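# Press in the gauge pin under the yellow magnet

## Task

Find which of the checking fixture's four posts has the yellow magnet on it. Push that post's gauge pin fully in and keep it fully in for one second; after that it may spring back out. Do not touch the other three gauge pins, and do not move the magnet.

## Robot and tools

Robot: two UR20-style arms, left_arm and right_arm, each with a Robotiq 2F-85 two-finger gripper and a wrist camera (cam_left_wrist, cam_right_wrist, both 896x504 images). Calibrated bases in the scene frame: left_arm at (+0.060, +0.928, 0) m, right_arm at (-0.064, -0.817, 0) m, both turned only about 1 degree about z.

Frames: the scene frame has its origin at table-top height midway between the arms, +z up, +x out over the table, and left_arm on the +y side (arm names do not match image sides). Each arm reports its hand position (metres), quaternion (wxyz) and velocities in its own base frame. Motion offsets are taken along the current Hand target's own axes. On the gripper, +z points out along the fingers and y is the opening direction. end_effector_position is the spot between the pads when they are shut; fingertips reach about 19 mm past it when closed and 6 mm when open. The camera block sticks out roughly 10 cm toward the gripper's +x and turns with it.

A row is 18 numbers, each from -1 to 1, always for both arms: left dx, dy, dz, rx, ry, rz, gripper position, force_limit, speed, then the same nine for the right arm. dx..rz are offsets (not poses) from that arm's Hand target as it stood when the action or move began; 1.0 equals 0.6 m or 180 degrees, and rx, ry, rz form one rotation vector. Repeating the same offset in a new call moves further. All zeros re-requests the current Hand target. Gripper position: +1 fully open (85 mm), about -0.8 pads touching, -1 closes until blocked. force_limit and speed also run -1..1 (both start at +1); speed is about 20, 85, 150 mm/s at -1, 0, +1. To leave a gripper unchanged, resend its last three numbers; a 0 is itself a command.

Tools:
- execute_actions(actions, cameras): actions is a list of actions, each a list of up to 15 rows; each row lasts one 1/30 s step and a short list repeats its last row to fill 15 steps (0.5 s). Every row counts from the action's start pose. Empty list just returns state and images.
- move(target, speed, blend, stop_force, zero, blocking, cameras): target is one row or up to 15 rows, all offsets from the Hand targets at the move's start. speed in m/s, 0.002 to 4.2 (default 0.25), turning up to twice that in rad/s. blend in metres rounds corners of a list. stop_force in N, 6 to 120, ends an arm's path when its wrist sensor feels that much push against the motion; zero (default true) re-zeros before the move; blocking=false returns early and cannot be used with stop_force. Paths are straight, do not avoid obstacles, and are capped at 10 s. The result adds a 'move:' line: done, off_target, moving, held or fault, plus limits such as paced (pose clipped) or held (steps withheld).
- wait(seconds 0 to 10), stop() to brake a running move, zoom_image(camera, region [x0, y0, x1, y1] pixels, at most 504x504), zero_wrist_force(arm), read_manual(section), finished_scene(scene 1 to 3).

Results: per arm end_effector_position, quat, velocities (omitted when joint velocities read 'within noise'), Hand target (last commanded pose after clipping; the gripper may rest short of it), Tool commands, joint positions and torques, Wrist force and Wrist torque in the gripper's axes plus a line with the peak since last shown, object_status (0 moving, 1 blocked while opening, 2 blocked while closing, i.e. gripping, 3 reached position) and position_measured in counts (3 open, about 130 at 40 mm, 230 pads touching). Camera calibration (K, distortion, pose) is given per camera; wrist camera poses are in their arm's base frame.

Control notes: the controller limits commanded orientation to within 32 degrees of the measured one each step, and motion lags commands by about 0.2 s. Joint speeds are capped, so large moves may not finish within one result.

Pressing the pin: locate the magnet post with the cameras, line the closed fingertips up on that pin's axis above it, then advance slowly along the axis with stop_force set, keep the pin bottomed for at least one second (wait), then back off by commanding the target back beyond the gripper, without stop_force. Avoid touching the neighbouring pins or nudging the magnet.

Avoid: the arms are stiff, so aiming even slightly past a firm contact can trigger a fault. An outside force near 150 N (plus or minus 25) or joint contact torque at its limit (elbow 398, wrists 98.4 N m) stops that arm for 10 s. Fast touches hit harder. Keep the arms apart; a hard contact between them can fail the scene, and a gripper closing on the other arm's fingers counts as such. Do not route a gripper close to its own base. Long stretched holds or pushing at unreachable poses heat motors: MOTOR HOT appears at 70 C, brakes at 85 C for 30 to 60 s. Anything knocked off the table fails the task. Thinking time lets the scene run on with the last command held.

Each tool is called after ">>>" as name(argument=value, ...) on one line, values as JSON.

## Session

>>> execute_actions(actions=[])

Scene clock: 0.00 s.
left_arm: end_effector_position=(+0.6452, +0.5338, +0.3687) position_measured=3 object_status=3 end_effector_quat_wxyz=(+0.054, +0.895, -0.431, +0.101) | right_arm: end_effector_position=(+1.0094, -0.4085, +0.1239) position_measured=3 object_status=3 end_effector_quat_wxyz=(+0.497, -0.362, -0.574, -0.541)
Joint positions: left_arm=[0.541 -1.507 2.094 -2.179 -1.799 -1.706] | right_arm=[2.693 -2.576 -1.22 -2.623 2.507 -0.374]
Joint velocities: within noise
Joint torques (N m): no reading
Motor temperatures (°C): left_arm=[24 36 26 39 35 34] | right_arm=[29 36 36 38 34 39]
Wrist force (N): no reading
Wrist torque (N m): no reading
Wrist force, peak (N): no reading
Hand target: left_arm +0.6452, +0.5338, +0.3687; +0.054, +0.895, -0.431, +0.101 | right_arm +1.0094, -0.4085, +0.1239; +0.497, -0.362, -0.574, -0.541
Tool commands: left_gripper/position=+1.0 left_gripper/force_limit=+1.0 left_gripper/speed=+1.0 right_gripper/position=+1.0 right_gripper/force_limit=+1.0 right_gripper/speed=+1.0

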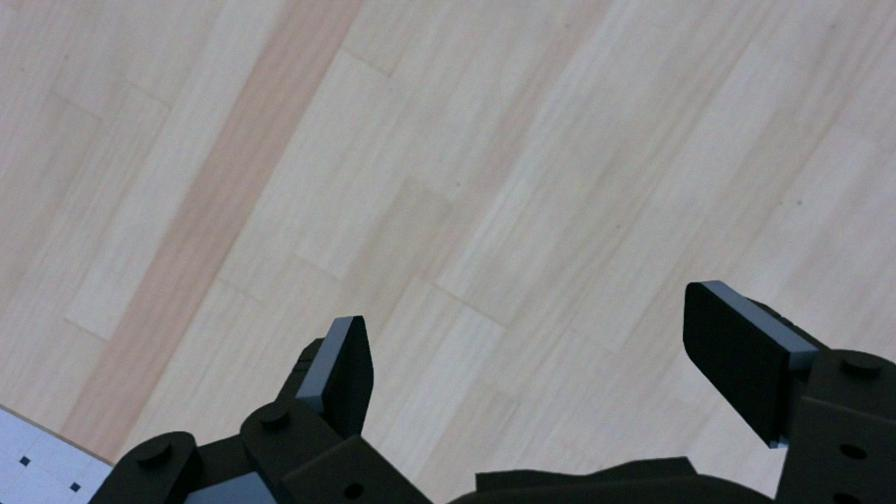

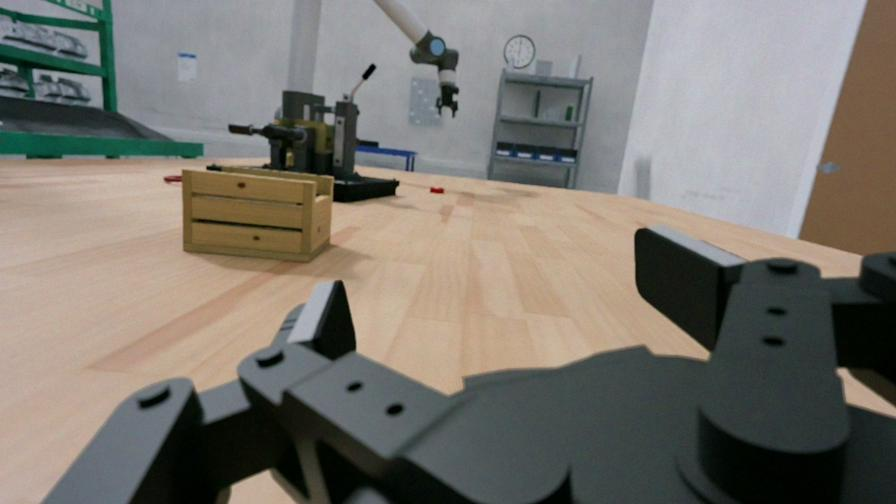

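>>> move(target=[0.952,0.577,-0.458,0,0,0,-1,1,1,0,0,0,0,0,0,1,1,1], speed=0.5, cameras=["cam_left_wrist"])

>>> zoom_image(camera="cam_left_wrist", region=[0, 0, 448, 500])

Scene clock: 2.97 s.
left_arm: end_effector_position=(+0.6852, -0.0658, +0.7690) position_measured=235 object_status=3 end_effector_quat_wxyz=(+0.054, +0.895, -0.431, +0.101) | right_arm: end_effector_position=(+1.0094, -0.4085, +0.1239) position_measured=3 object_status=3 end_effector_quat_wxyz=(+0.497, -0.362, -0.574, -0.541)
Joint positions: left_arm=[-0.326 -1.898 1.878 -1.739 -1.702 -2.583] | right_arm=[2.693 -2.576 -1.22 -2.623 2.507 -0.374]
Joint velocities: within noise
Joint torques (N m): left_arm=[-2.78 -4.11 -131.41 -6.48 5.2 -2.33] | right_arm=[0.1 250.96 75.04 -2.34 0.7 -0.45]
Motor temperatures (°C): left_arm=[24 36 26 39 35 34] | right_arm=[29 36 36 38 34 39]
Wrist force (N): left_arm=[-0.2 -0.5 0.6] | right_arm=[0.0 0.3 0.2]
Wrist torque (N m): left_arm=[-0.05 -0.03 -0.04] | right_arm=[0.06 0.00 0.00]
Wrist force, peak (N): left_arm=[-3.5 -2.4 1.8] | right_arm=[-0.3 0.4 0.4]
Hand target: left_arm +0.6852, -0.0659, +0.7691; +0.054, +0.895, -0.431, +0.101 | right_arm +1.0094, -0.4085, +0.1239; +0.497, -0.362, -0.574, -0.541
Off the commanded pose: left_arm 0.000 m, 0 deg | right_arm 0.000 m, 0 deg.
move: done
camera_calibration:
cam_left_wrist: T_world_to_cam=[[-0.854395, -0.519376, -0.0160802, 0.580462], [-0.518451, 0.849978, 0.0935224, 0.362442], [-0.0349055, 0.0882418, -0.995487, 0.921278], [0, 0, 0, 1]] pos_world=[0.716009, -0.0878849, 0.892558]
Images, in order (width x height): cam_left_wrist 896x504.

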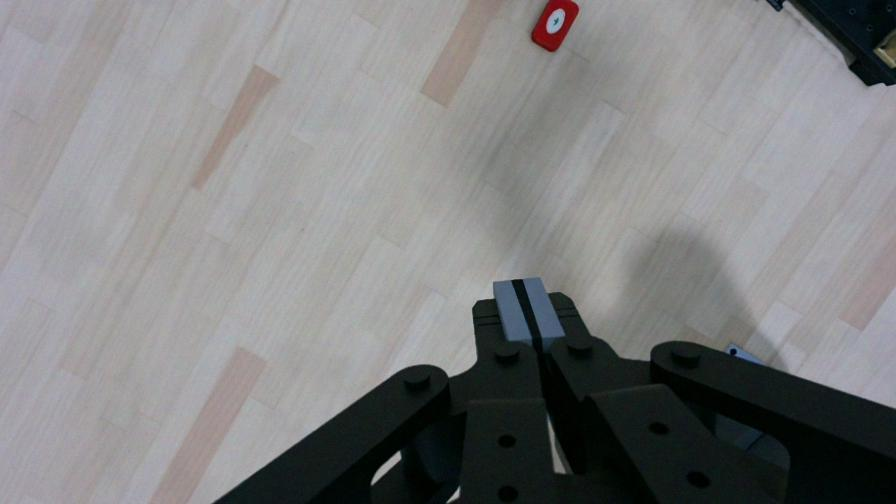

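Scaled by 1.008 from the camera's 896x504 image, which has a finer 1280x720 frame.

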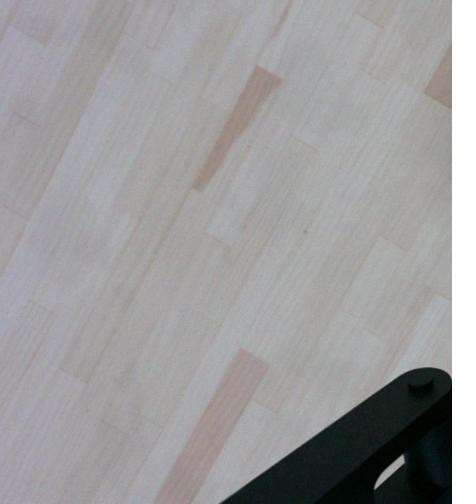

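>>> move(target=[0,0,0,0,0,0.67,-1,1,1,0,0,0,0,0,0,1,1,1], speed=0.6, cameras=["cam_left_wrist"])

Scene clock: 5.93 s.
left_arm: end_effector_position=(+0.6852, -0.0659, +0.7691) position_measured=235 object_status=3 end_effector_quat_wxyz=(+0.061, -0.069, +0.991, -0.097) | right_arm: end_effector_position=(+1.0094, -0.4085, +0.1239) position_measured=3 object_status=3 end_effector_quat_wxyz=(+0.497, -0.362, -0.574, -0.541)
Joint positions: left_arm=[-0.326 -1.898 1.878 -1.739 -1.702 -0.479] | right_arm=[2.693 -2.576 -1.22 -2.623 2.507 -0.374]
Joint velocities: within noise
Joint torques (N m): left_arm=[19.5 0.5 -130.93 -7.32 -5.28 2.62] | right_arm=[0.6 251.55 75.07 -2.23 1.59 1.41]
Motor temperatures (°C): left_arm=[24 36 26 39 35 34] | right_arm=[29 36 36 38 34 39]
Wrist force (N): left_arm=[0.0 -0.6 1.1] | right_arm=[-0.1 0.2 0.2]
Wrist torque (N m): left_arm=[-0.08 -0.22 0.00] | right_arm=[0.02 0.02 -0.01]
Wrist force, peak (N): left_arm=[-0.3 -0.7 1.3] | right_arm=[0.1 0.5 0.5]
Hand target: left_arm +0.6852, -0.0659, +0.7691; +0.061, -0.069, +0.991, -0.097 | right_arm +1.0094, -0.4085, +0.1239; +0.497, -0.362, -0.574, -0.541
Off the commanded pose: left_arm 0.000 m, 0 deg | right_arm 0.000 m, 0 deg.
move: done
camera_calibration:
cam_left_wrist: T_world_to_cam=[[0.00110789, 0.983547, -0.180649, 0.219909], [0.897665, 0.0786295, 0.433606, -0.920192], [0.440676, -0.162642, -0.882809, 0.49228], [0, 0, 0, 1]] pos_world=[0.608845, -0.0638714, 0.873316]
Images, in order (width x height): cam_left_wrist 896x504.

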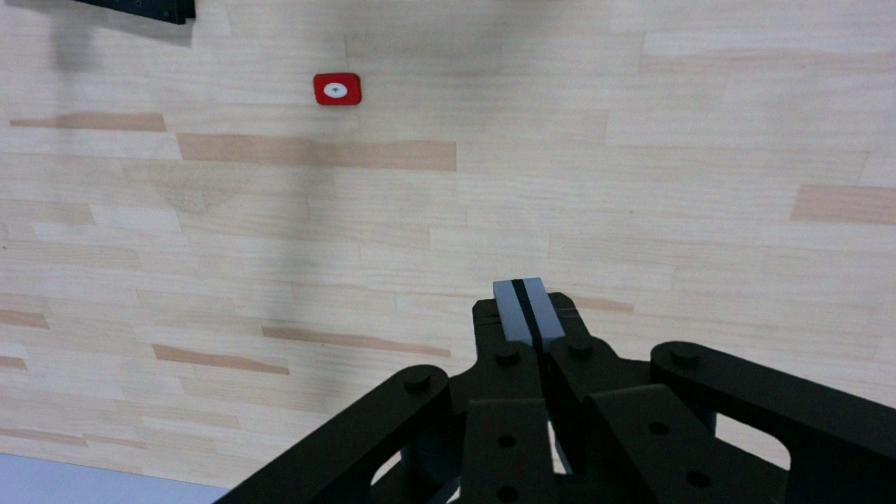

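>>> execute_actions(actions=[])

>>> zoom_image(camera="cam_right_wrist", region=[160, 50, 460, 270])

Scene clock: 6.20 s.
left_arm: end_effector_position=(+0.6852, -0.0659, +0.7691) position_measured=235 object_status=3 end_effector_quat_wxyz=(+0.061, -0.069, +0.991, -0.097) | right_arm: end_effector_position=(+1.0094, -0.4085, +0.1239) position_measured=3 object_status=3 end_effector_quat_wxyz=(+0.497, -0.362, -0.574, -0.541)
Joint positions: left_arm=[-0.326 -1.898 1.878 -1.739 -1.702 -0.478] | right_arm=[2.693 -2.576 -1.22 -2.623 2.507 -0.374]
Joint velocities: within noise
Joint torques (N m): left_arm=[18.2 -4.6 -128.89 -8.13 -5.91 2.71] | right_arm=[-2.25 249.45 72.7 -1.73 1.11 1.31]
Motor temperatures (°C): left_arm=[24 36 26 39 35 34] | right_arm=[29 36 36 38 34 39]
Wrist force (N): left_arm=[-0.6 -0.6 0.8] | right_arm=[-0.2 0.1 0.4]
Wrist torque (N m): left_arm=[-0.08 -0.11 0.00] | right_arm=[0.01 0.03 0.00]
Wrist force, peak (N): left_arm=[-0.3 -0.8 1.2] | right_arm=[-0.3 0.3 0.5]
Hand target: left_arm +0.6852, -0.0659, +0.7691; +0.061, -0.069, +0.991, -0.097 | right_arm +1.0094, -0.4085, +0.1239; +0.497, -0.362, -0.574, -0.541
Tool commands: left_gripper/position=-1.0 left_gripper/force_limit=+1.0 left_gripper/speed=+1.0 right_gripper/position=+1.0 right_gripper/force_limit=+1.0 right_gripper/speed=+1.0
Off the commanded pose: left_arm 0.000 m, 0 deg | right_arm 0.000 m, 0 deg.
camera_calibration:
cam_left_wrist: T_world_to_cam=[[0.00123992, 0.983539, -0.180691, 0.219767], [0.897669, 0.0785304, 0.433617, -0.920218], [0.440669, -0.162739, -0.882795, 0.492281], [0, 0, 0, 1]] pos_world=[0.608845, -0.0637714, 0.873316]

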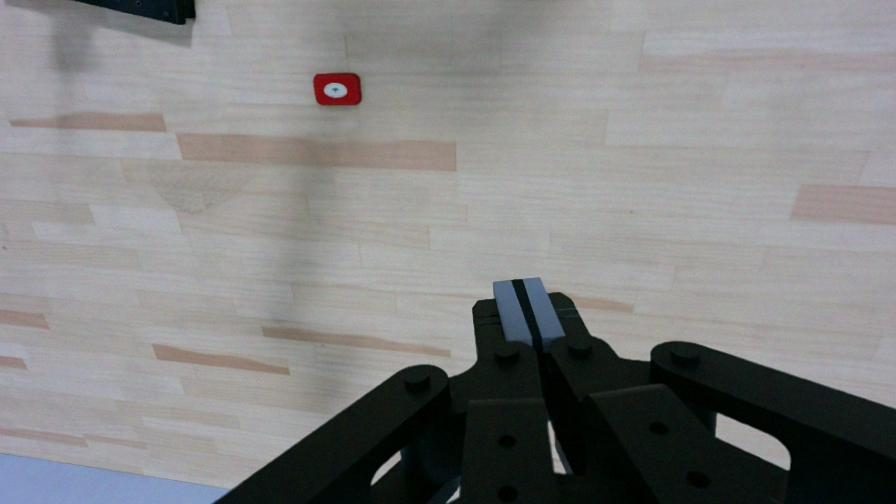

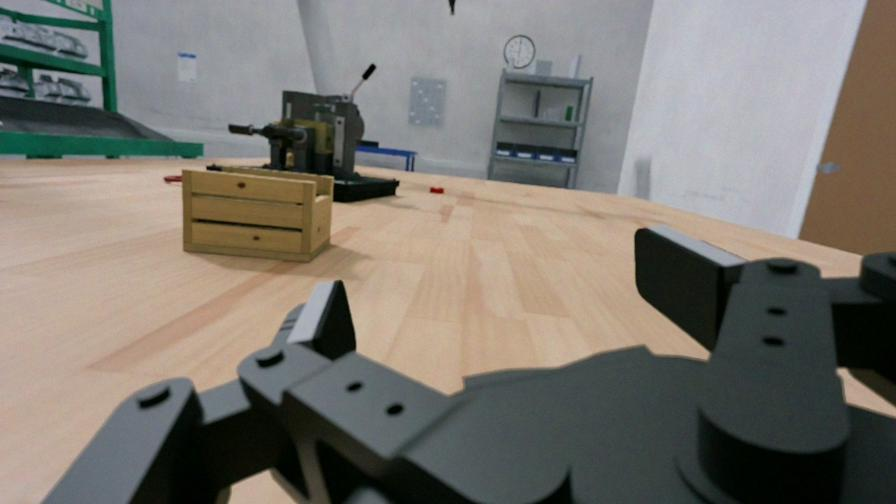

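Scaled by 1.680 from the camera's 896x504 image, which has a finer 1280x720 frame.

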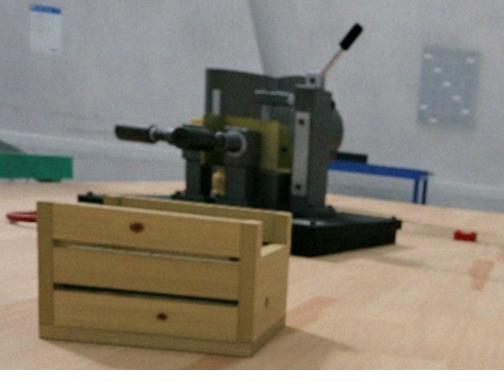

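>>> move(target=[0.33,-1,0.1,0,0.14,0,-1,1,1,0,0,0,0,0,0,1,1,1], speed=0.5, cameras=["cam_left_wrist"])

>>> zoom_image(camera="cam_left_wrist", region=[200, 0, 700, 400])

Scene clock: 8.67 s.
left_arm: end_effector_position=(+0.5742, -0.6892, +0.8094) position_measured=235 object_status=3 end_effector_quat_wxyz=(-0.157, -0.047, +0.980, -0.109) | right_arm: end_effector_position=(+1.0094, -0.4085, +0.1239) position_measured=3 object_status=3 end_effector_quat_wxyz=(+0.497, -0.362, -0.574, -0.541)
Joint positions: left_arm=[-0.96 -1.57 1.543 -1.562 -1.955 -1.059] | right_arm=[2.693 -2.576 -1.22 -2.623 2.507 -0.374]
Joint velocities: within noise
Joint torques (N m): left_arm=[-15.43 -78.99 -131.93 -5.81 -5.59 -4.35] | right_arm=[-1.94 255.74 73.96 -1.07 2.27 1.6]
Motor temperatures (°C): left_arm=[24 36 26 39 35 34] | right_arm=[29 36 36 38 34 39]
Wrist force (N): left_arm=[0.0 -0.4 0.4] | right_arm=[0.3 0.4 0.2]
Wrist torque (N m): left_arm=[0.03 0.11 0.00] | right_arm=[0.07 -0.06 0.00]
Wrist force, peak (N): left_arm=[0.7 -5.0 1.5] | right_arm=[0.1 0.5 0.4]
Hand target: left_arm +0.5741, -0.6895, +0.8094; -0.157, -0.047, +0.980, -0.109 | right_arm +1.0094, -0.4085, +0.1239; +0.497, -0.362, -0.574, -0.541
Off the commanded pose: left_arm 0.000 m, 0 deg | right_arm 0.000 m, 0 deg.
move: done
camera_calibration:
cam_left_wrist: T_world_to_cam=[[-0.00178981, 0.971844, -0.23562, 0.878399], [0.999794, 0.00650377, 0.019231, -0.561899], [0.0202219, -0.235537, -0.971655, 0.738493], [0, 0, 0, 1]] pos_world=[0.548421, -0.67607, 0.935335]
Images, in order (width x height): cam_left_wrist 896x504.

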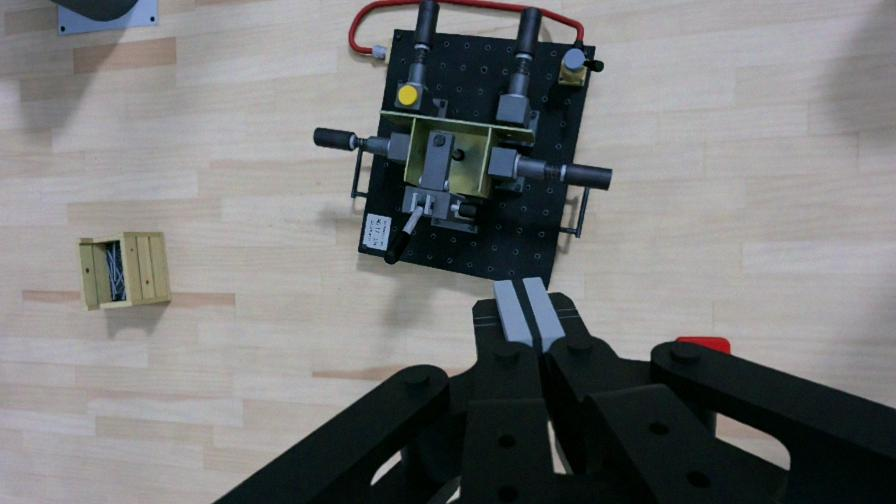

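Scaled by 1.008 from the camera's 896x504 image, which has a finer 1280x720 frame.

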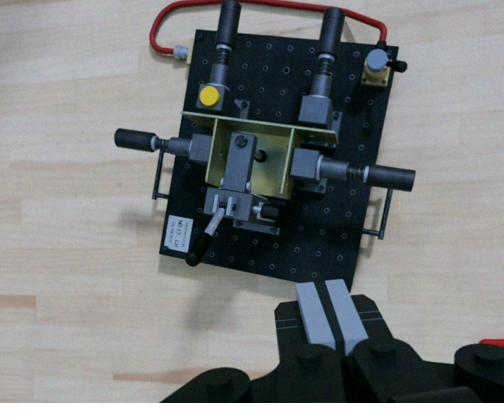

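>>> move(target=[0.597,-0.033,1,-0.0814,-0.0934,0.1001,-1,1,1,0,0,0,0,0,0,1,1,1], speed=0.5)

>>> zoom_image(camera="cam_right_wrist", region=[160, 50, 460, 270])

>>> zoom_image(camera="cam_left_wrist", region=[300, 104, 700, 504])

Scene clock: 12.40 s.
left_arm: end_effector_position=(+0.0595, -0.8666, +0.3709) position_measured=235 object_status=3 end_effector_quat_wxyz=(+0.002, +0.111, +0.994, +0.000) | right_arm: end_effector_position=(+1.0094, -0.4085, +0.1239) position_measured=3 object_status=3 end_effector_quat_wxyz=(+0.497, -0.362, -0.574, -0.541)
Joint positions: left_arm=[-1.737 -1.491 2.052 -2.131 -1.568 -1.514] | right_arm=[2.693 -2.576 -1.22 -2.623 2.507 -0.374]
Joint velocities: within noise
Joint torques (N m): left_arm=[-17.79 -77.56 -117.66 -13.59 4.59 -5.67] | right_arm=[0.22 254.69 75.45 -1.19 3.17 2.61]
Motor temperatures (°C): left_arm=[24 36 26 39 35 34] | right_arm=[29 36 36 38 34 39]
Wrist force (N): left_arm=[0.6 0.0 -0.4] | right_arm=[0.1 0.1 0.2]
Wrist torque (N m): left_arm=[-0.10 -0.21 0.10] | right_arm=[0.01 -0.02 0.00]
Wrist force, peak (N): left_arm=[4.1 -2.2 2.5] | right_arm=[0.3 0.7 0.4]
Hand target: left_arm +0.0593, -0.8668, +0.3709; +0.002, +0.111, +0.994, +0.000 | right_arm +1.0094, -0.4085, +0.1239; +0.497, -0.362, -0.574, -0.541
Off the commanded pose: left_arm 0.000 m, 0 deg | right_arm 0.000 m, 0 deg.
move: done
camera_calibration:
cam_left_wrist: T_world_to_cam=[[0.344825, 0.938651, 0.00554844, 0.807702], [0.889048, -0.328488, 0.318886, -0.43263], [0.301145, -0.105027, -0.947777, 0.36866], [0, 0, 0, 1]] pos_world=[-0.0049067, -0.861544, 0.482886]

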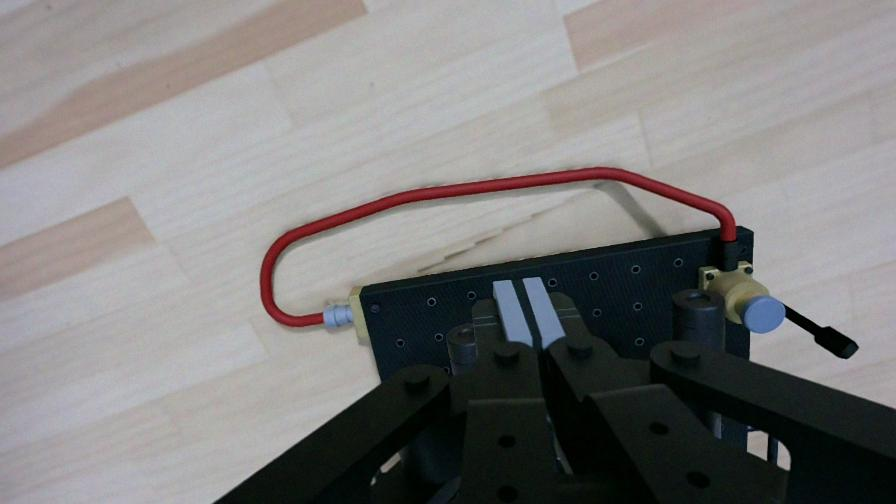

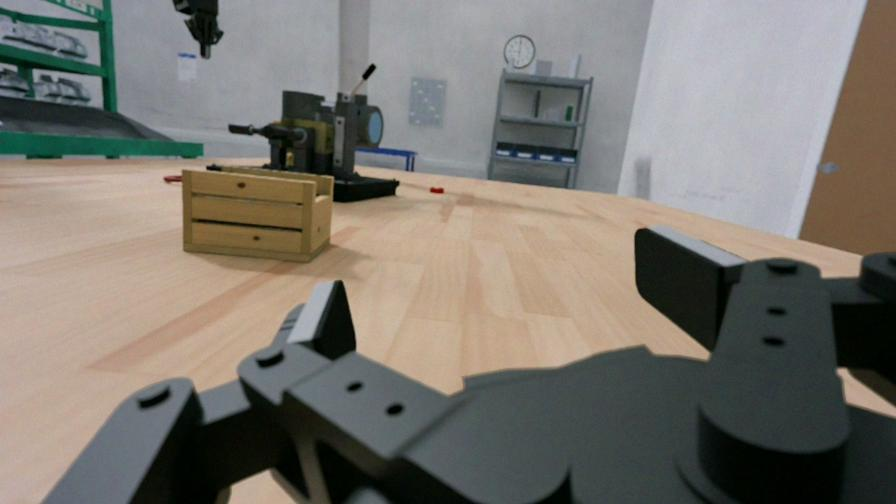

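Scaled by 1.680 from the camera's 896x504 image, which has a finer 1280x720 frame.

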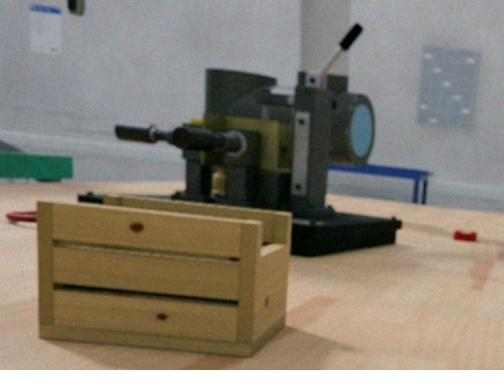

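Scaled by 1.260 from the camera's 896x504 image, which has a finer 1280x720 frame.

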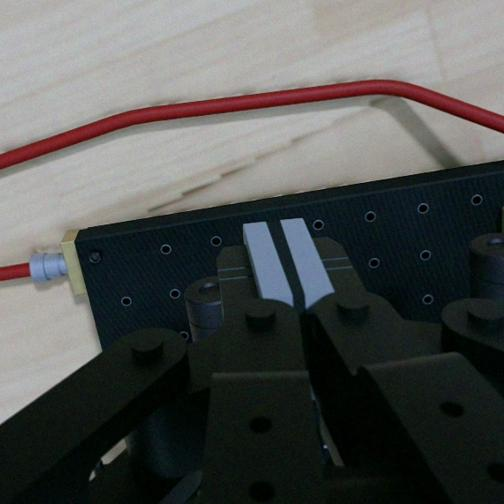

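>>> move(target=[-0.06,-0.033,0.343,0,0,0,-1,1,1,0,0,0,0,0,0,1,1,1], speed=0.2, stop_force=15)

>>> zoom_image(camera="cam_right_wrist", region=[160, 50, 460, 270])

>>> zoom_image(camera="cam_left_wrist", region=[400, 204, 700, 504])

Scene clock: 15.53 s.
left_arm: end_effector_position=(+0.0907, -0.8939, +0.1652) position_measured=235 object_status=3 end_effector_quat_wxyz=(+0.002, +0.111, +0.994, +0.000) | right_arm: end_effector_position=(+1.0094, -0.4085, +0.1239) position_measured=3 object_status=3 end_effector_quat_wxyz=(+0.497, -0.362, -0.574, -0.541)
Joint positions: left_arm=[-1.697 -1.277 2.152 -2.445 -1.568 -1.473] | right_arm=[2.693 -2.576 -1.22 -2.623 2.507 -0.374]
Joint velocities: within noise
Joint torques (N m): left_arm=[22.29 -109.48 -55.99 -12.03 -3.01 2.14] | right_arm=[-6.17 258.04 73.32 -0.44 2.84 3.28]
Motor temperatures (°C): left_arm=[24 36 26 39 35 34] | right_arm=[29 36 36 37 34 39]
Wrist force (N): left_arm=[0.5 -0.1 -0.5] | right_arm=[0.0 0.4 0.3]
Wrist torque (N m): left_arm=[-0.12 -0.22 0.09] | right_arm=[0.07 0.00 0.00]
Wrist force, peak (N): left_arm=[1.1 -0.6 -3.6] | right_arm=[0.2 0.7 0.1]
Hand target: left_arm +0.0907, -0.8939, +0.1652; +0.002, +0.111, +0.994, +0.000 | right_arm +1.0094, -0.4085, +0.1239; +0.497, -0.362, -0.574, -0.541
Off the commanded pose: left_arm 0.000 m, 0 deg | right_arm 0.000 m, 0 deg.
move: done
camera_calibration:
cam_left_wrist: T_world_to_cam=[[0.344927, 0.938613, 0.00552374, 0.82368], [0.888979, -0.328565, 0.319001, -0.40384], [0.301233, -0.105122, -0.947738, 0.161342], [0, 0, 0, 1]] pos_world=[0.0262935, -0.888844, 0.277186]

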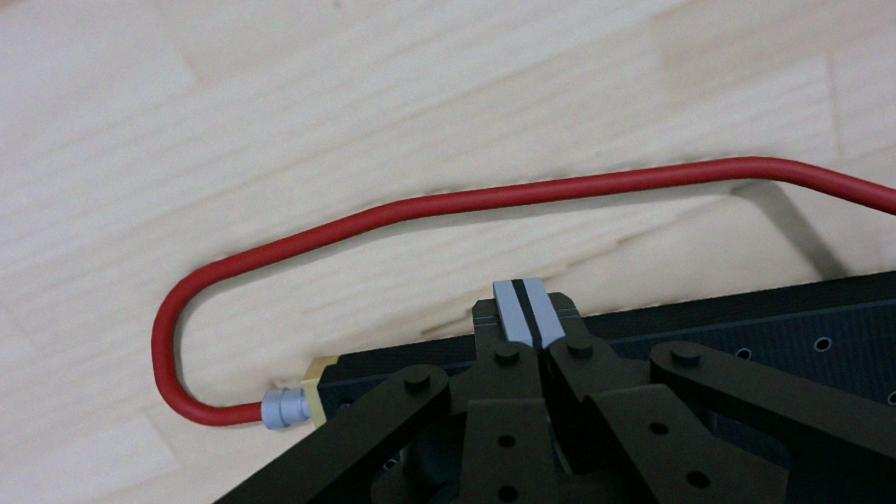

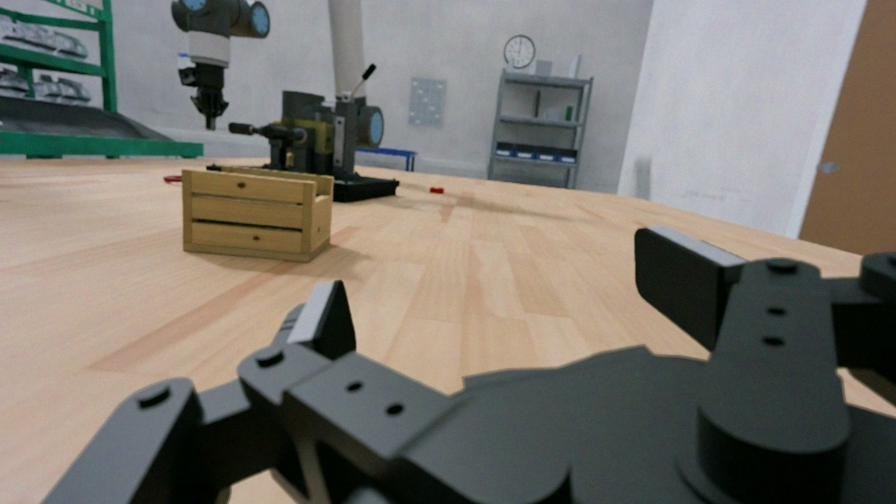

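Scaled by 1.680 from the camera's 896x504 image, which has a finer 1280x720 frame.

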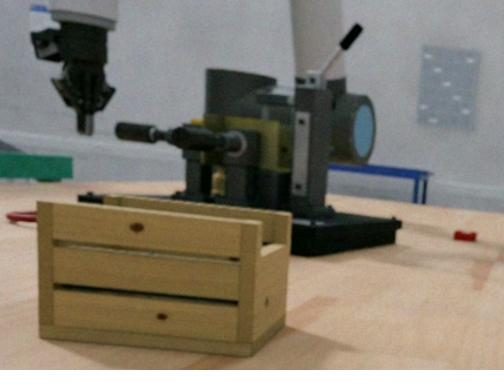

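Scaled by 1.680 from the camera's 896x504 image, which has a finer 1280x720 frame.

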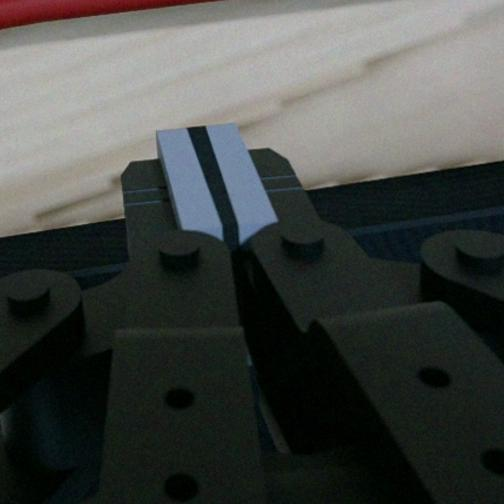

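>>> move(target=[0.1,-0.027,-0.2,0,0,0,1,1,1,0,0,0,0,0,0,1,1,1], speed=0.2, cameras=["cam_left_wrist"])

>>> zoom_image(camera="cam_left_wrist", region=[300, 104, 700, 504])

Scene clock: 17.23 s.
left_arm: end_effector_position=(+0.0283, -0.8965, +0.2849) position_measured=3 object_status=3 end_effector_quat_wxyz=(+0.002, +0.111, +0.994, +0.000) | right_arm: end_effector_position=(+1.0094, -0.4085, +0.1239) position_measured=3 object_status=3 end_effector_quat_wxyz=(+0.497, -0.362, -0.574, -0.541)
Joint positions: left_arm=[-1.766 -1.393 2.082 -2.258 -1.568 -1.543] | right_arm=[2.693 -2.576 -1.22 -2.623 2.507 -0.374]
Joint velocities: within noise
Joint torques (N m): left_arm=[-18.49 -144.28 -108.57 -5.96 4.3 -4.49] | right_arm=[-1 253.8 73.07 -0.87 3.04 3.71]
Motor temperatures (°C): left_arm=[24 36 26 39 35 34] | right_arm=[29 36 36 37 34 39]
Wrist force (N): left_arm=[0.5 -0.4 -0.6] | right_arm=[0.0 0.5 0.1]
Wrist torque (N m): left_arm=[-0.12 -0.16 0.06] | right_arm=[0.09 0.00 0.00]
Wrist force, peak (N): left_arm=[1.6 -0.7 -2.7] | right_arm=[0.5 0.5 0.3]
Hand target: left_arm +0.0282, -0.8965, +0.2850; +0.002, +0.111, +0.994, +0.000 | right_arm +1.0094, -0.4085, +0.1239; +0.497, -0.362, -0.574, -0.541
Off the commanded pose: left_arm 0.000 m, 0 deg | right_arm 0.000 m, 0 deg.
move: done
camera_calibration:
cam_left_wrist: T_world_to_cam=[[0.344938, 0.938609, 0.00549115, 0.846994], [0.889006, -0.328574, 0.318917, -0.387349], [0.301143, -0.105125, -0.947767, 0.29322], [0, 0, 0, 1]] pos_world=[-0.0361063, -0.891444, 0.396786]
Images, in order (width x height): cam_left_wrist 896x504.

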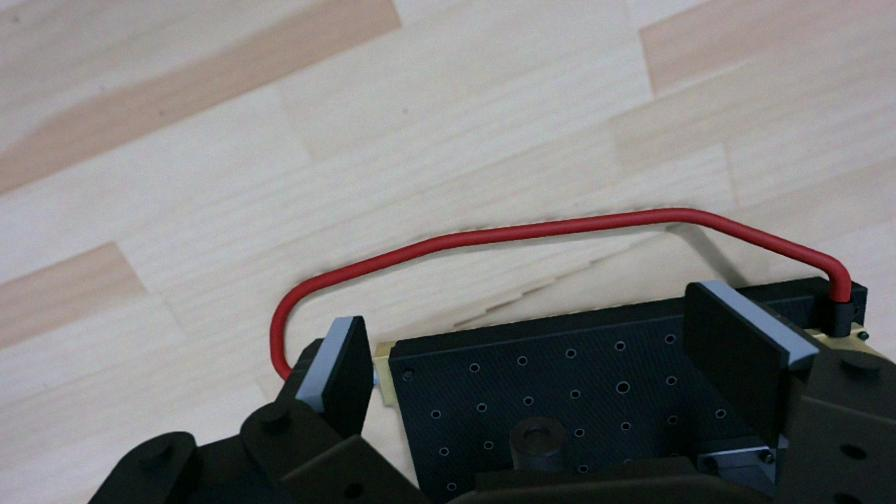

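Scaled by 1.260 from the camera's 896x504 image, which has a finer 1280x720 frame.

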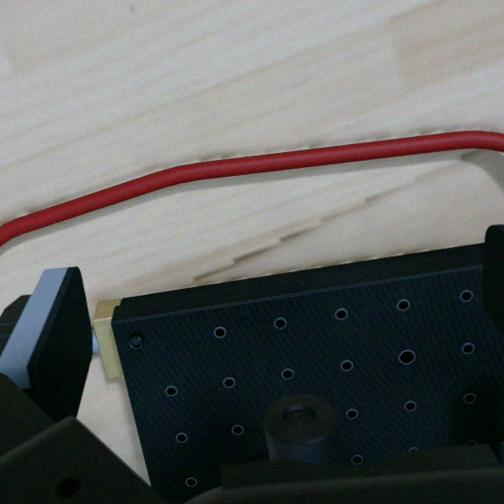

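>>> move(target=[[-0.05,0.018,0.1,0,0,0,-1,1,1,0,0,0,0,0,0,1,1,1],[-0.05,0.018,0.23,0,0,0,-1,1,1,0,0,0,0,0,0,1,1,1]], speed=0.2, cameras=[])

>>> move(target=[-0.25,0,0,0,0,0,-1,1,1,0,0,0,0,0,0,1,1,1], speed=0.03, stop_force=15)

>>> zoom_image(camera="cam_right_wrist", region=[160, 50, 460, 270])

Scene clock: 19.80 s.
left_arm: end_effector_position=(+0.0603, -0.8926, +0.1473) position_measured=235 object_status=3 end_effector_quat_wxyz=(+0.002, +0.111, +0.994, +0.000) | right_arm: end_effector_position=(+1.0094, -0.4085, +0.1239) position_measured=3 object_status=3 end_effector_quat_wxyz=(+0.497, -0.362, -0.574, -0.541)
Joint positions: left_arm=[-1.731 -1.261 2.167 -2.475 -1.568 -1.508] | right_arm=[2.693 -2.576 -1.22 -2.623 2.507 -0.374]
Joint velocities: within noise
Joint torques (N m): left_arm=[15.11 -114.66 -50.34 -13.49 -5.12 2.21] | right_arm=[-7.32 255.25 75.32 -1.46 3.41 3.77]
Motor temperatures (°C): left_arm=[24 36 26 39 35 34] | right_arm=[29 36 36 37 34 39]
Wrist force (N): left_arm=[0.4 0.0 -0.4] | right_arm=[-0.1 0.0 0.0]
Wrist torque (N m): left_arm=[-0.13 -0.20 0.12] | right_arm=[0.00 0.02 0.00]
Wrist force, peak (N): left_arm=[1.9 -1.1 -3.3] | right_arm=[0.2 0.5 0.8]
Hand target: left_arm +0.0603, -0.8925, +0.1471; +0.002, +0.111, +0.994, +0.000 | right_arm +1.0094, -0.4085, +0.1239; +0.497, -0.362, -0.574, -0.541
Off the commanded pose: left_arm 0.000 m, 0 deg | right_arm 0.000 m, 0 deg.
move: done
No camera images: "cameras" was empty.

Scene clock: 25.17 s.
left_arm: end_effector_position=(+0.1698, -0.9173, +0.1475) position_measured=235 object_status=3 end_effector_quat_wxyz=(+0.002, +0.111, +0.994, +0.000) | right_arm: end_effector_position=(+1.0094, -0.4085, +0.1239) position_measured=3 object_status=3 end_effector_quat_wxyz=(+0.497, -0.362, -0.574, -0.541) end_effector_velocity=(+0.000, +0.000, -0.005) end_effector_angular_velocity=(+0.002, +0.004, +0.000)
Joint positions: left_arm=[-1.606 -1.228 2.112 -2.455 -1.568 -1.383] | right_arm=[2.693 -2.576 -1.22 -2.623 2.507 -0.374]
Joint velocities: left_arm=[within noise] | right_arm=[0 -0.005 0.001 0 0 0]
Joint torques (N m): left_arm=[-0.65 -173.03 -57.07 -6.24 2.64 -4.12] | right_arm=[-4.06 252.63 74.49 -0.88 3.4 4.06]
Motor temperatures (°C): left_arm=[24 36 26 39 35 34] | right_arm=[29 36 36 37 34 39]
Wrist force (N): left_arm=[24.2 -7.3 3.1] | right_arm=[-0.1 0.2 0.2]
Wrist torque (N m): left_arm=[-0.27 -0.76 -0.07] | right_arm=[0.03 0.02 -0.01]
Wrist force, peak (N): left_arm=[129.0 10.4 -19.3] | right_arm=[0.1 0.3 0.8]
Hand target: left_arm +0.1697, -0.9173, +0.1475; +0.002, +0.111, +0.994, +0.000 (not the last commanded pose) | right_arm +1.0094, -0.4085, +0.1239; +0.497, -0.362, -0.574, -0.541
Off the commanded pose: left_arm 0.038 m, 0 deg | right_arm 0.000 m, 0 deg.
move: contact (left_arm)
camera_calibration:
cam_left_wrist: T_world_to_cam=[[0.344938, 0.938609, 0.00549115, 0.818462], [0.889006, -0.328574, 0.318917, -0.476158], [0.301143, -0.105125, -0.947767, 0.118199], [0, 0, 0, 1]] pos_world=[0.105394, -0.912244, 0.259386]

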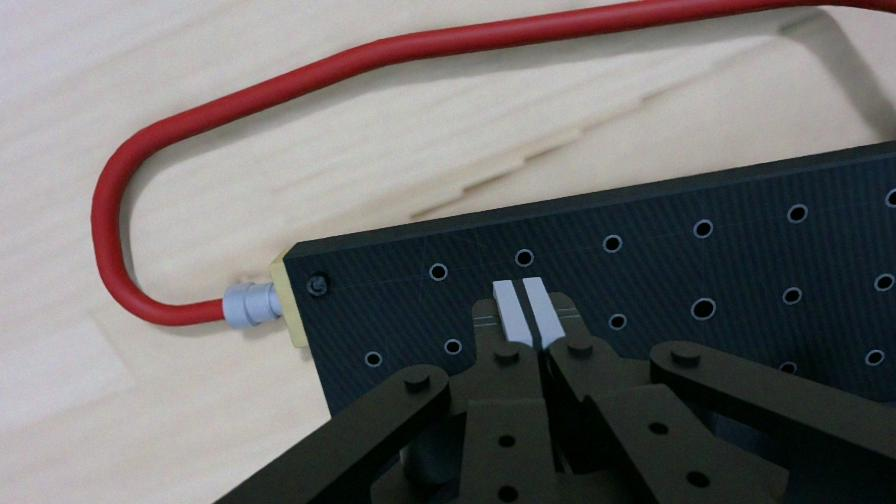

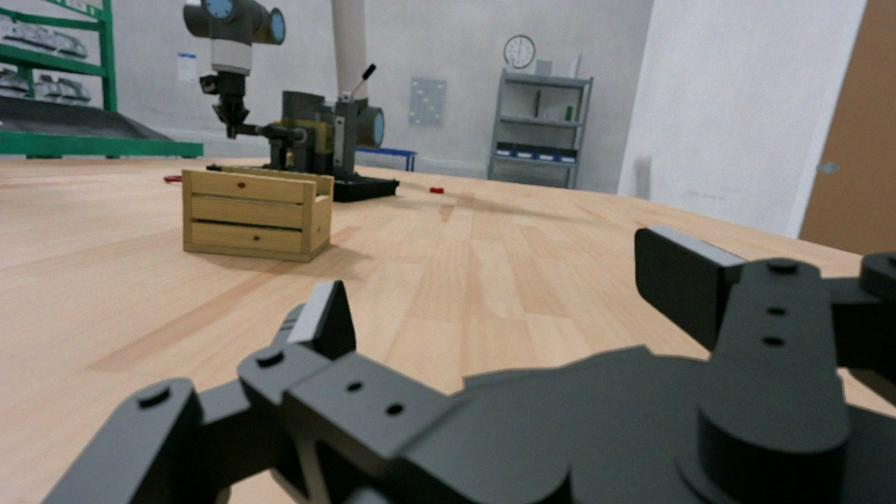

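Scaled by 1.680 from the camera's 896x504 image, which has a finer 1280x720 frame.

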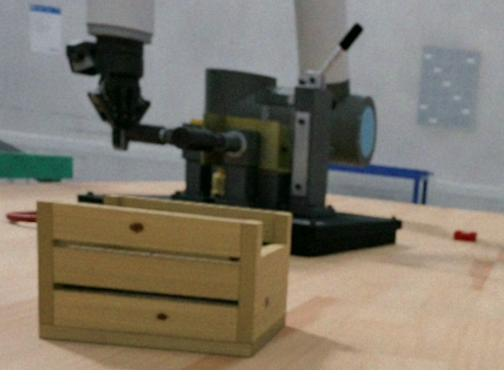

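>>> move(target=[-0.02,0,0,0,0,0,-1,1,1,0,0,0,0,0,0,1,1,1], speed=0.006, stop_force=25, cameras=[])

>>> wait(seconds=1.2, cameras=["cam_right_wrist"])

>>> zoom_image(camera="cam_right_wrist", region=[210, 90, 330, 180])

Scene clock: 26.30 s.
left_arm: end_effector_position=(+0.1700, -0.9173, +0.1475) position_measured=235 object_status=3 end_effector_quat_wxyz=(+0.002, +0.111, +0.994, +0.000) | right_arm: end_effector_position=(+1.0094, -0.4085, +0.1239) position_measured=3 object_status=3 end_effector_quat_wxyz=(+0.497, -0.362, -0.574, -0.541)
Joint positions: left_arm=[-1.606 -1.228 2.112 -2.455 -1.568 -1.383] | right_arm=[2.693 -2.576 -1.22 -2.623 2.507 -0.374]
Joint velocities: within noise
Joint torques (N m): left_arm=[23.59 -156.9 -56.89 -12.89 21.85 -3.41] | right_arm=[-4.38 251.62 75.52 -0.89 3.54 3.62]
Motor temperatures (°C): left_arm=[24 36 26 39 35 34] | right_arm=[29 36 36 37 34 39]
Wrist force (N): left_arm=[53.0 -10.4 3.9] | right_arm=[-0.1 0.3 0.1]
Wrist torque (N m): left_arm=[-0.42 -1.57 -0.32] | right_arm=[0.04 0.01 0.00]
Wrist force, peak (N): left_arm=[61.1 -14.3 2.4] | right_arm=[0.2 0.5 0.5]
Hand target: left_arm +0.1700, -0.9173, +0.1474; +0.002, +0.111, +0.994, +0.000 (not the last commanded pose) | right_arm +1.0094, -0.4085, +0.1239; +0.497, -0.362, -0.574, -0.541
Off the commanded pose: left_arm 0.012 m, 0 deg | right_arm 0.000 m, 0 deg.
move: contact (left_arm)
No camera images: "cameras" was empty.

Scene clock: 27.50 s.
left_arm: end_effector_position=(+0.1700, -0.9173, +0.1474) position_measured=235 object_status=3 end_effector_quat_wxyz=(+0.002, +0.111, +0.994, +0.000) | right_arm: end_effector_position=(+1.0094, -0.4085, +0.1239) position_measured=3 object_status=3 end_effector_quat_wxyz=(+0.497, -0.362, -0.574, -0.541)
Joint positions: left_arm=[-1.606 -1.228 2.112 -2.455 -1.568 -1.383] | right_arm=[2.693 -2.576 -1.22 -2.623 2.507 -0.374]
Joint velocities: within noise
Joint torques (N m): left_arm=[25.54 -157.06 -54.69 -11.1 20.28 -3.38] | right_arm=[-2.32 252.62 76.71 -1.01 4.06 3.58]
Motor temperatures (°C): left_arm=[24 36 26 39 35 34] | right_arm=[29 36 36 37 34 39]
Wrist force (N): left_arm=[51.9 -11.3 -1.4] | right_arm=[-0.1 0.2 0.4]
Wrist torque (N m): left_arm=[-0.46 -1.63 -0.29] | right_arm=[0.04 0.01 0.00]
Wrist force, peak (N): left_arm=[53.0 -10.1 4.1] | right_arm=[-0.1 0.5 0.5]
Hand target: left_arm +0.1700, -0.9173, +0.1474; +0.002, +0.111, +0.994, +0.000 (not the last commanded pose) | right_arm +1.0094, -0.4085, +0.1239; +0.497, -0.362, -0.574, -0.541
Tool commands: left_gripper/position=-1.0 left_gripper/force_limit=+1.0 left_gripper/speed=+1.0 right_gripper/position=+1.0 right_gripper/force_limit=+1.0 right_gripper/speed=+1.0
Off the commanded pose: left_arm 0.012 m, 0 deg | right_arm 0.000 m, 0 deg.
wait: 1.20 s; at rest by 0.17 s
Images, in order (width x height): cam_right_wrist 896x504.

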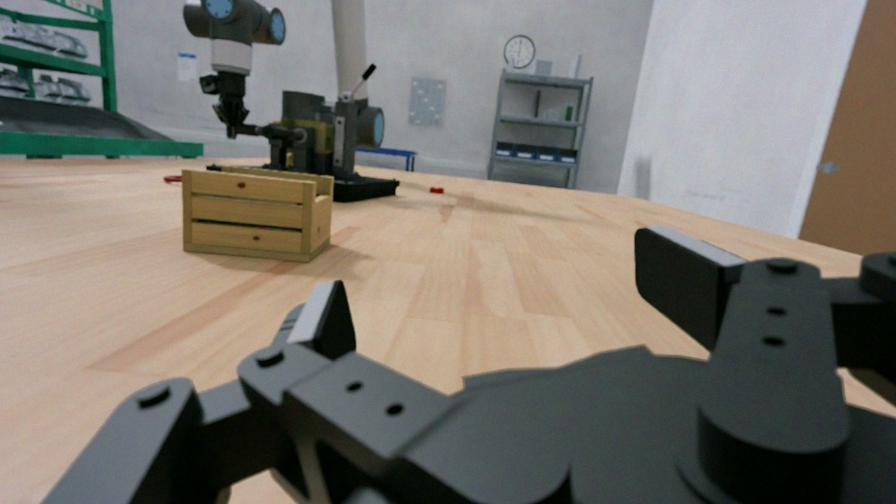

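Scaled by 4.200 from the camera's 896x504 image, which has a finer 1280x720 frame.

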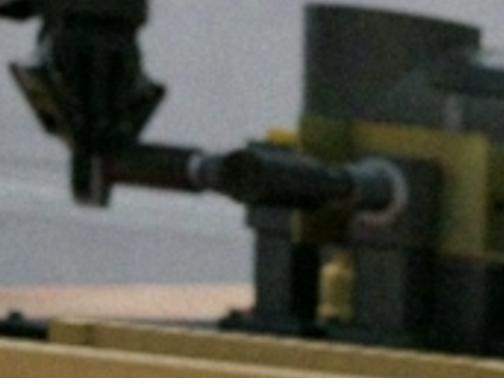

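>>> move(target=[0.15,0,0,0,0,0,-1,1,1,0,0,0,0,0,0,1,1,1], speed=0.08, cameras=["cam_right_wrist"])

>>> zoom_image(camera="cam_right_wrist", region=[210, 90, 330, 180])

>>> finished_scene(scene=1)

Scene clock: 29.33 s.
left_arm: end_effector_position=(+0.0824, -0.8974, +0.1472) position_measured=235 object_status=3 end_effector_quat_wxyz=(+0.001, +0.111, +0.994, +0.000) | right_arm: end_effector_position=(+1.0094, -0.4085, +0.1239) position_measured=3 object_status=3 end_effector_quat_wxyz=(+0.497, -0.362, -0.574, -0.541)
Joint positions: left_arm=[-1.705 -1.255 2.157 -2.472 -1.568 -1.482] | right_arm=[2.693 -2.576 -1.22 -2.623 2.507 -0.374]
Joint velocities: within noise
Joint torques (N m): left_arm=[-22.46 -155.42 -53.77 -13.16 -0.07 -5.74] | right_arm=[-2.69 254.5 76.66 -0.2 3.45 3.29]
Motor temperatures (°C): left_arm=[24 36 26 39 35 34] | right_arm=[29 36 36 37 34 39]
Wrist force (N): left_arm=[-2.8 5.7 -0.8] | right_arm=[0.0 0.1 0.2]
Wrist torque (N m): left_arm=[0.94 0.38 0.11] | right_arm=[0.02 0.00 -0.01]
Wrist force, peak (N): left_arm=[52.0 -11.4 -1.2] | right_arm=[0.3 0.3 0.6]
Hand target: left_arm +0.0822, -0.8974, +0.1472; +0.002, +0.111, +0.994, +0.000 | right_arm +1.0094, -0.4085, +0.1239; +0.497, -0.362, -0.574, -0.541
Off the commanded pose: left_arm 0.000 m, 0 deg | right_arm 0.000 m, 0 deg.
move: done
Images, in order (width x height): cam_right_wrist 896x504.

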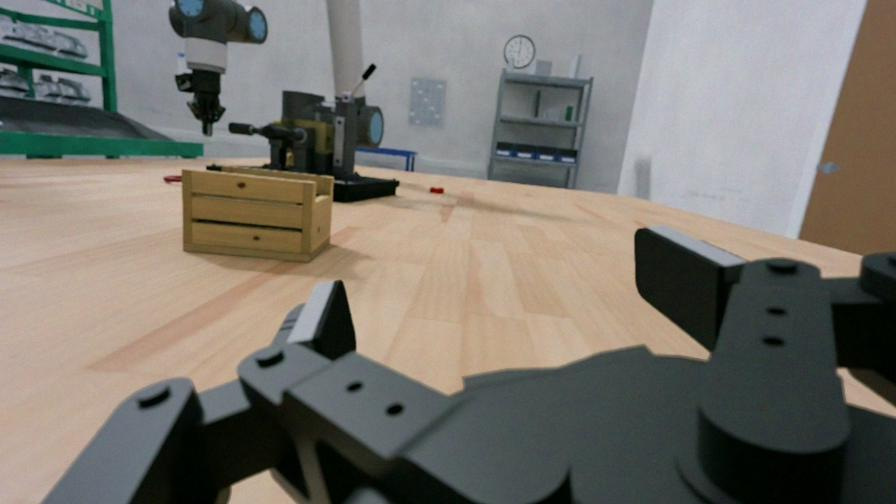

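Scaled by 4.200 from the camera's 896x504 image, which has a finer 1280x720 frame.

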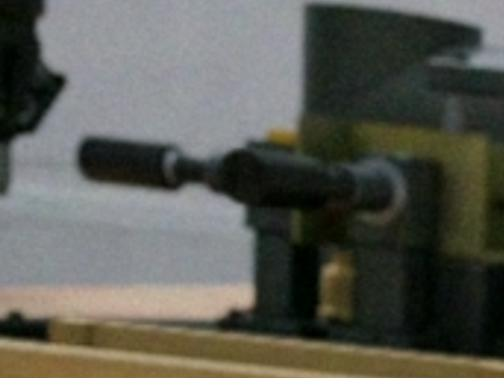

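The scene is finished: the task was done.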